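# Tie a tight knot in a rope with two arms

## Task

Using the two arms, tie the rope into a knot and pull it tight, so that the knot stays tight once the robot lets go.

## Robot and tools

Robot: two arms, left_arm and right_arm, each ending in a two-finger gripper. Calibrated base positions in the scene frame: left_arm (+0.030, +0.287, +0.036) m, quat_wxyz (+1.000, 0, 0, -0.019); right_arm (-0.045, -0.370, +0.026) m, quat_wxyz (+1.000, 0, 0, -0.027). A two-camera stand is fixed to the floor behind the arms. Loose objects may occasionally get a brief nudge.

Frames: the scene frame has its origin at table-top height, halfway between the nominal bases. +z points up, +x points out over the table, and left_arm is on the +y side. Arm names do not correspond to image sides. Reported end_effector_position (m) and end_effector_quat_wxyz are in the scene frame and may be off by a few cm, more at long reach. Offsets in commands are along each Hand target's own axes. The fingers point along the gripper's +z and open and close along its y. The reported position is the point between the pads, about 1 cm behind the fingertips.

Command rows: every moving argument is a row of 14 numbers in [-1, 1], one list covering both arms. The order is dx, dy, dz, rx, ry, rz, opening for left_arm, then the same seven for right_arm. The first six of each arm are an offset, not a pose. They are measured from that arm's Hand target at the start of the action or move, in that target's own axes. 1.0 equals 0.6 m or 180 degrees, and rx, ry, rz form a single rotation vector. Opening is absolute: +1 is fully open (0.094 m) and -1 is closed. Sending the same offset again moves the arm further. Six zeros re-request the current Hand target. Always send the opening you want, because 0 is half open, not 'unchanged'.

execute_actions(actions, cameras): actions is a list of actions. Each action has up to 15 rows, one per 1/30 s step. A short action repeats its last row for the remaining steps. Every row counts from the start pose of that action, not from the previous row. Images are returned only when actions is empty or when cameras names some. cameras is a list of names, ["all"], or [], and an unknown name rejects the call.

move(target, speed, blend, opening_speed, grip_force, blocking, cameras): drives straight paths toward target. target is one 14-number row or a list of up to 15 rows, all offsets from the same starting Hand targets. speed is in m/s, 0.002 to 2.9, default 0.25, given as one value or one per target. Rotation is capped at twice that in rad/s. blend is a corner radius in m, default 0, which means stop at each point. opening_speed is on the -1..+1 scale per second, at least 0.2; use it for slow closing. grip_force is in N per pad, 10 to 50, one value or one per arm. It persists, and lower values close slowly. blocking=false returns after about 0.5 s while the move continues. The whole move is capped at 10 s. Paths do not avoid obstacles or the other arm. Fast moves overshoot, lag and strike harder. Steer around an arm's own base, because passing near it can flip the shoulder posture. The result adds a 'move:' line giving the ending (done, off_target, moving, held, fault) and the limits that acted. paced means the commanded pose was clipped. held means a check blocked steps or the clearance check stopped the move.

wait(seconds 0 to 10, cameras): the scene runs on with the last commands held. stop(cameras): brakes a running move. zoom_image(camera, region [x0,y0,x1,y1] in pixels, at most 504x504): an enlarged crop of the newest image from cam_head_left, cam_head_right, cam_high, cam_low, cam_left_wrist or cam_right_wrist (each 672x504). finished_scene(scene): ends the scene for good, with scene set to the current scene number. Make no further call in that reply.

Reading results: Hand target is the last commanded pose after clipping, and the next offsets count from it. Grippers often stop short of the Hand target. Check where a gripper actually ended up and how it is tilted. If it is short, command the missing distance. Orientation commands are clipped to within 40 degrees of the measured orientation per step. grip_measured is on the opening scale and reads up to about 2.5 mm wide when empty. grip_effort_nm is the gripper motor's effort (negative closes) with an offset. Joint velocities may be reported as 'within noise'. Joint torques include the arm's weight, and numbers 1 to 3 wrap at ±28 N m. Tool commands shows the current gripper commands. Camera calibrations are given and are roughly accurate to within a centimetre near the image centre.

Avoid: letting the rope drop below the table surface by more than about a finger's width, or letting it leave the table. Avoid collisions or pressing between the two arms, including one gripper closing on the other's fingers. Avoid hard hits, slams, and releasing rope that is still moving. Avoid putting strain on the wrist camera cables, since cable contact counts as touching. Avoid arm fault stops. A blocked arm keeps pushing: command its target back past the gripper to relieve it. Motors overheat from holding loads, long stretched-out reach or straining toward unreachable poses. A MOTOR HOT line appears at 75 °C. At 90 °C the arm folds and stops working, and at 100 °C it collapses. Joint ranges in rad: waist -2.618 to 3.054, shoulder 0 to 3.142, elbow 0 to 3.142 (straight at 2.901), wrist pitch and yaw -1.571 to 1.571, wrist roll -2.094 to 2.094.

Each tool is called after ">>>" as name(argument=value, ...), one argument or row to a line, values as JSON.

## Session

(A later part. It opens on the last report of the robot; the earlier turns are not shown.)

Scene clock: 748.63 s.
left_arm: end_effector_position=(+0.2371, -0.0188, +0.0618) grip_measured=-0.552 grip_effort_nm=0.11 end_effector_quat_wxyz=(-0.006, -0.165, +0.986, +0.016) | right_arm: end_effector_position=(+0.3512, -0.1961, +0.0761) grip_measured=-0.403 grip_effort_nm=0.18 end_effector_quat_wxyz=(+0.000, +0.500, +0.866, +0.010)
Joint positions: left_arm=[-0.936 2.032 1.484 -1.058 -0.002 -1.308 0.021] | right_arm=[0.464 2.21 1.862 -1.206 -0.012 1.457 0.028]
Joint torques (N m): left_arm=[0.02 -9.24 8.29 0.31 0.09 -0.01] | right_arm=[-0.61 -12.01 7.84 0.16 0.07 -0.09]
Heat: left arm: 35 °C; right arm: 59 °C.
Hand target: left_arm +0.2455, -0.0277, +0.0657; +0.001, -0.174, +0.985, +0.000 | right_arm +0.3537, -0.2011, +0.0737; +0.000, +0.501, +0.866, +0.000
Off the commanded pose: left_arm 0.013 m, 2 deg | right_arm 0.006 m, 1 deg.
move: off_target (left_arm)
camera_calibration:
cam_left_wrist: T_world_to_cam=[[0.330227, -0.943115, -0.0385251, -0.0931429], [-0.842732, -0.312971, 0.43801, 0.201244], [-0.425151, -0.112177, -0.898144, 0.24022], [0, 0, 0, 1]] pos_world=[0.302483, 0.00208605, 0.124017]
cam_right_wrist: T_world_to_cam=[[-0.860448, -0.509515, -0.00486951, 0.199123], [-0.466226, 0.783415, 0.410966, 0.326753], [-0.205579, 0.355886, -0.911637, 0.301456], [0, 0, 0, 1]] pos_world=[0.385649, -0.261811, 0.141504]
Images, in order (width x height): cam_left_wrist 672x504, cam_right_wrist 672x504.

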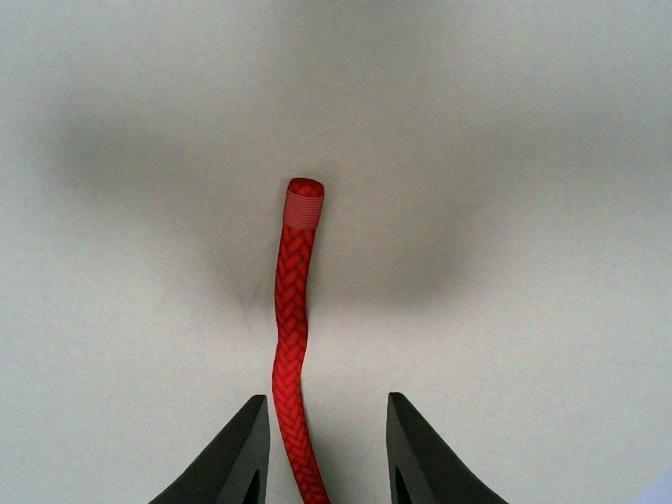

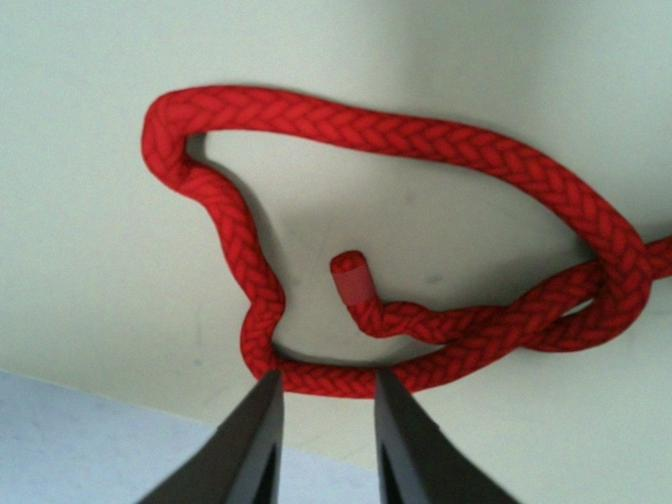

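>>> move(
  target=[
    [0.006,-0.016,0.093,0,0,0,-0.5,0,0.0234,0.105,0,0,0,-0.4],
    [0.006,-0.016,0.093,0,0,0,-1,0,0.0234,0.105,0,0,0,-1],
    [0.006,-0.016,-0.03,0,0,0,-1,0,0.0234,0.085,0,0,0,-1],
  ],
  speed=[0.15,0.2,0.15],
  cameras=["cam_left_wrist","cam_right_wrist","cam_high"],
)

Scene clock: 762.97 s.
left_arm: end_effector_position=(+0.2457, -0.0312, +0.0664) grip_measured=-0.844 grip_effort_nm=-1.03 end_effector_quat_wxyz=(-0.005, -0.172, +0.985, +0.018) | right_arm: end_effector_position=(+0.3597, -0.1924, +0.0201) grip_measured=-0.813 grip_effort_nm=-0.99 end_effector_quat_wxyz=(-0.009, +0.500, +0.866, -0.002)
Joint positions: left_arm=[-0.938 2.085 1.583 -1.106 -0.007 -1.323 0.007] | right_arm=[0.464 2.326 1.831 -1.089 -0.012 1.457 0.009]
Joint torques (N m): left_arm=[-1.09 -13.46 7.84 0.05 0.13 -0.01] | right_arm=[-0.25 -14.35 7.21 0.3 0.06 -0.04]
Heat: left arm: 36 °C; right arm: 56 °C.
Hand target: left_arm +0.2455, -0.0381, +0.0837; +0.001, -0.174, +0.985, +0.000 | right_arm +0.3659, -0.1941, +0.0228; +0.000, +0.501, +0.866, +0.000
Off the commanded pose: left_arm 0.019 m, 2 deg | right_arm 0.007 m, 1 deg.
move: off_target (left_arm); target 2's new opening was sent with right_arm's hand 0.012 m and 2 deg from that target
camera_calibration:
cam_left_wrist: T_world_to_cam=[[0.343462, -0.938248, -0.0415297, -0.110456], [-0.839507, -0.326539, 0.43428, 0.201572], [-0.421023, -0.114294, -0.89982, 0.245647], [0, 0, 0, 1]] pos_world=[0.310582, -0.0097375, 0.128912]
cam_right_wrist: T_world_to_cam=[[-0.860161, -0.509407, 0.0250534, 0.207393], [-0.454827, 0.788373, 0.414247, 0.347645], [-0.230772, 0.344924, -0.90982, 0.257664], [0, 0, 0, 1]] pos_world=[0.395971, -0.257301, 0.0852213]
Images, in order (width x height): cam_high 672x504, cam_left_wrist 672x504, cam_right_wrist 672x504.

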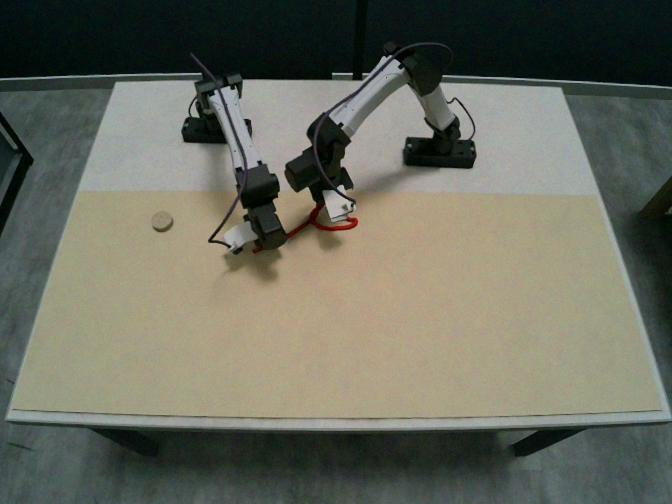

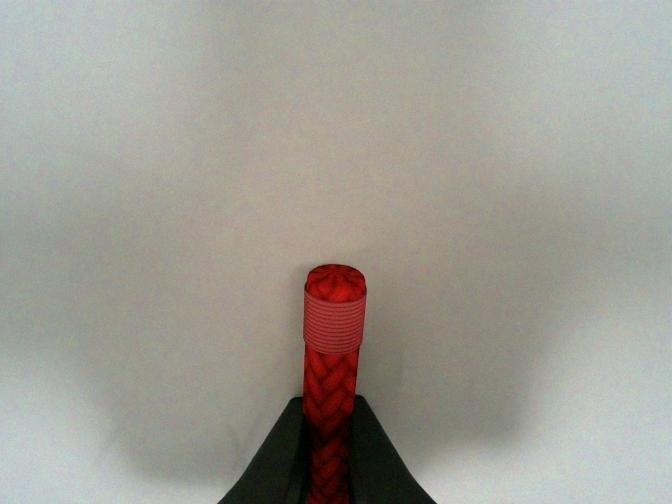

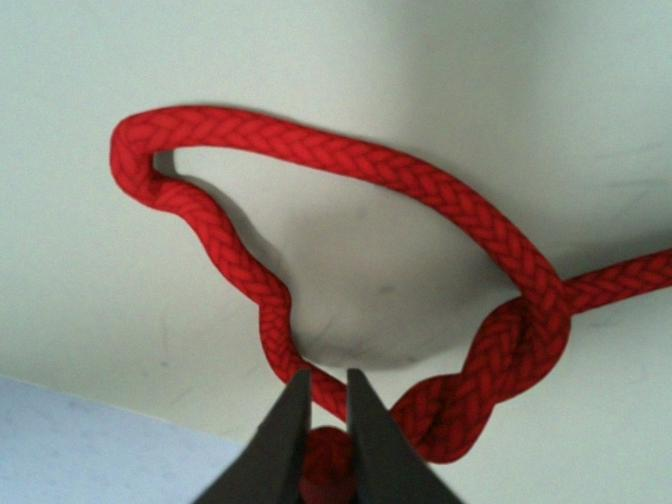

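>>> move(
  target=[
    [0,0,-0.083,0,0,0,-1,0,0,-0.04,0,0,0,-1],
    [-0.174,0.185,-0.067,0,0,-0.25,-1,-0.072,-0.042,-0.06,0,0,0.1,-1],
    [-0.251,0.299,0,0,0,-0.37,-1,-0.144,-0.083,-0.04,0,0,0.167,-1],
  ],
  speed=[0.2,0.15,0.12],
  blend=[0.02,0.03,0],
  cameras=["cam_left_wrist","cam_right_wrist","cam_high"],
)

>>> zoom_image(
  camera="cam_high",
  region=[200, 180, 420, 300],
)

Scene clock: 789.87 s.
left_arm: end_effector_position=(+0.3216, +0.1774, +0.0754) grip_measured=-0.844 grip_effort_nm=-1.03 end_effector_quat_wxyz=(+0.012, +0.677, -0.736, -0.012) | right_arm: end_effector_position=(+0.3599, -0.2851, +0.0350) grip_measured=-0.813 grip_effort_nm=-0.99 end_effector_quat_wxyz=(-0.018, +0.699, +0.715, -0.012)
Joint positions: left_arm=[-0.314 1.806 1.23 -1.027 0.01 -1.84 0.007] | right_arm=[0.255 2.223 1.716 -1.105 -0.017 1.749 0.009]
Joint torques (N m): left_arm=[0.58 -11.23 5.05 0.18 -0.03 0.02] | right_arm=[-1.26 -17.31 4.74 0.38 0.11 0.09]
Heat: left arm: 41 °C; right arm: 57 °C.
Hand target: left_arm +0.3254, +0.1821, +0.0840; -0.001, +0.686, -0.727, +0.000 | right_arm +0.3657, -0.2937, +0.0467; +0.000, +0.708, +0.706, +0.000
Off the commanded pose: left_arm 0.011 m, 2 deg | right_arm 0.016 m, 3 deg.
move: off_target (left_arm, right_arm)
camera_calibration:
cam_left_wrist: T_world_to_cam=[[0.996203, -0.0784365, -0.0377832, -0.303219], [-0.0544685, -0.900058, 0.432353, 0.179024], [-0.0679193, -0.428654, -0.900912, 0.251813], [0, 0, 0, 1]] pos_world=[0.328922, 0.245289, 0.138003]
cam_right_wrist: T_world_to_cam=[[-0.997851, -0.0335869, 0.0562644, 0.344073], [-0.00755379, 0.911883, 0.41038, 0.288995], [-0.0650899, 0.409073, -0.910177, 0.261921], [0, 0, 0, 1]] pos_world=[0.362565, -0.359119, 0.100438]
Images, in order (width x height): cam_high 672x504, cam_left_wrist 672x504, cam_right_wrist 672x504.

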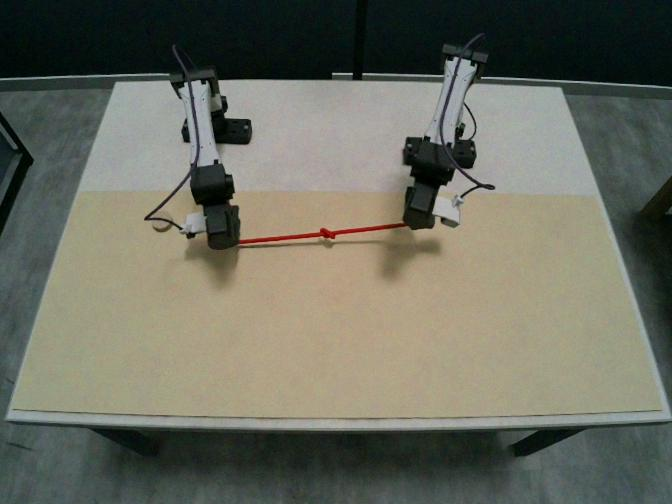

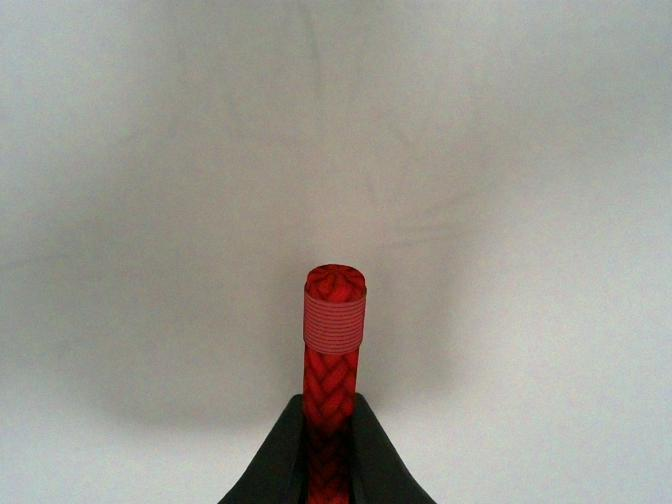

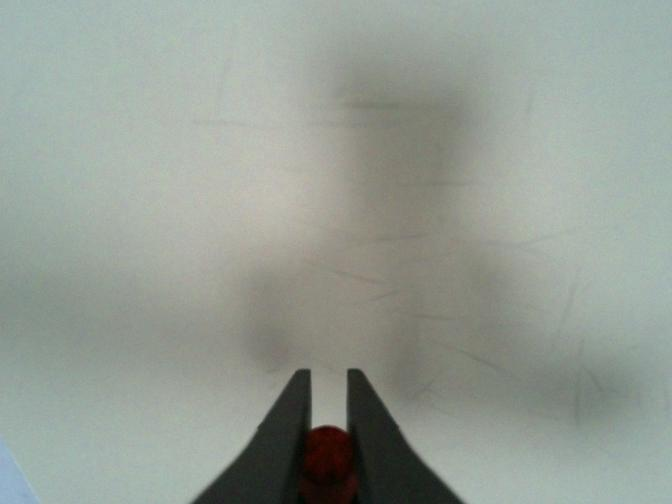

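Scaled by 2.291 from the camera's 672x504 image, which has a finer 960x720 frame.

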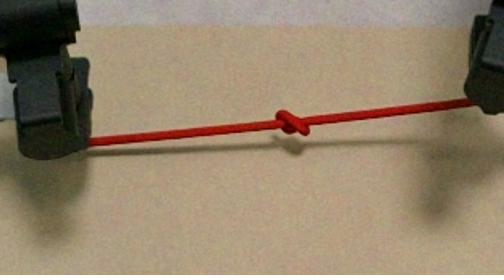

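>>> move(
  target=[-0.06,0,0,0,0,0,-1,-0.05,0,0,0,0,0,-1],
  speed=0.06,
  cameras=["cam_high"],
)

>>> zoom_image(
  camera="cam_high",
  region=[280, 200, 380, 270],
)

Scene clock: 795.83 s.
left_arm: end_effector_position=(+0.3288, +0.1883, +0.0765) grip_measured=-0.844 grip_effort_nm=-1.03 end_effector_quat_wxyz=(+0.037, +0.675, -0.736, +0.028) | right_arm: end_effector_position=(+0.3616, -0.2858, +0.0393) grip_measured=-0.813 grip_effort_nm=-0.99 end_effector_quat_wxyz=(-0.047, +0.694, +0.718, +0.024)
Joint positions: left_arm=[-0.227 1.78 1.2 -0.983 0.093 -1.751 0.007] | right_arm=[0.216 2.201 1.695 -1.082 -0.103 1.697 0.009]
Joint torques (N m): left_arm=[2.54 -11.25 4.83 -0.09 -0.78 0.14] | right_arm=[-3.84 -16.66 4.45 0.25 0.99 -0.07]
Heat: left arm: 41 °C; right arm: 60 °C.
Hand target: left_arm +0.3274, +0.2181, +0.0841; -0.001, +0.686, -0.727, +0.000 | right_arm +0.3657, -0.3237, +0.0467; +0.000, +0.708, +0.706, +0.000
Off the commanded pose: left_arm 0.031 m, 6 deg | right_arm 0.039 m, 6 deg.
move: off_target (left_arm, right_arm)
Images, in order (width x height): cam_high 672x504.

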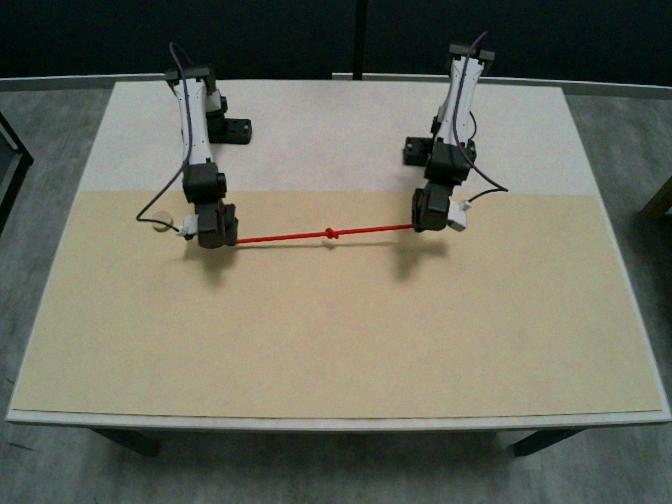

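Scaled by 5.040 from the camera's 672x504 image, which has a finer 960x720 frame.

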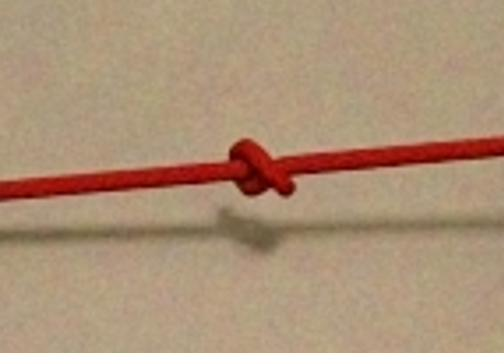

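>>> move(
  target=[
    [-0.06,0,0,0,0,0,-1,-0.06,0,0,0,0,0,-1],
    [0.06,0,0.02,0,0,0,-1,0.06,0,0.01,0,0,0,-1],
    [0.06,0,0.11,0,0,0,-1,0.06,0,0.042,0,0,0,-1],
    [0.06,0,0.11,0,0,0,-0.4,0.06,0,0.042,0,0,0,-0.4],
    [0.06,0,-0.05,0,0,0,-0.4,0.06,0,-0.1,0,0,0,-0.4],
  ],
  speed=[0.06,0.1,0.12,0.2,0.2],
  blend=[0.002,0.01,0,0,0],
  opening_speed=1.5,
  cameras=["cam_high"],
)

>>> zoom_image(
  camera="cam_high",
  region=[280, 200, 380, 270],
)

Scene clock: 815.40 s.
left_arm: end_effector_position=(+0.3214, +0.1813, +0.1026) grip_measured=-0.402 grip_effort_nm=0.12 end_effector_quat_wxyz=(+0.014, +0.684, -0.730, -0.006) | right_arm: end_effector_position=(+0.3653, -0.2872, +0.0933) grip_measured=-0.403 grip_effort_nm=0.18 end_effector_quat_wxyz=(-0.011, +0.706, +0.708, -0.004)
Joint positions: left_arm=[-0.297 1.763 1.29 -1.121 0.019 -1.841 0.028] | right_arm=[0.249 2.18 1.882 -1.292 -0.013 1.763 0.028]
Joint torques (N m): left_arm=[-0.8 -9.72 7.92 0.01 -0.09 -0.02] | right_arm=[0.39 -15.8 7.32 0.04 0.08 0.11]
Heat: left arm: 40 °C; right arm: 64 °C.
Hand target: left_arm +0.3253, +0.1821, +0.1140; -0.001, +0.686, -0.728, +0.000 | right_arm +0.3658, -0.2877, +0.1068; +0.000, +0.708, +0.706, +0.000
Off the commanded pose: left_arm 0.012 m, 2 deg | right_arm 0.013 m, 1 deg.
move: off_target (left_arm, right_arm)
Images, in order (width x height): cam_high 672x504.

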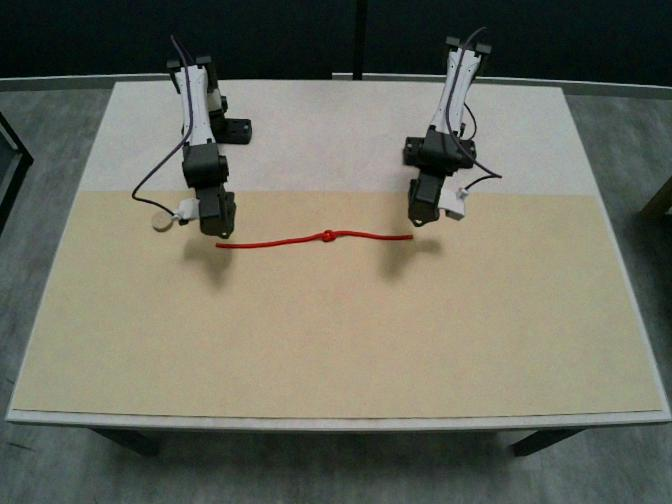

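Scaled by 5.040 from the camera's 672x504 image, which has a finer 960x720 frame.

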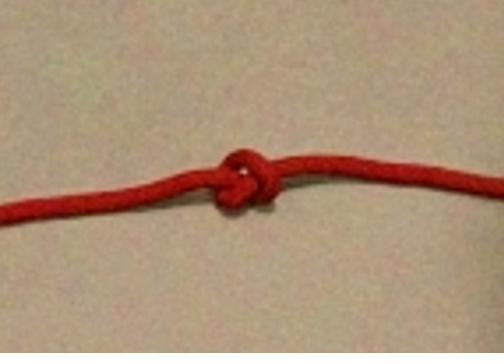

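>>> finished_scene(
  scene=2,
)

The scene is finished: the task was done.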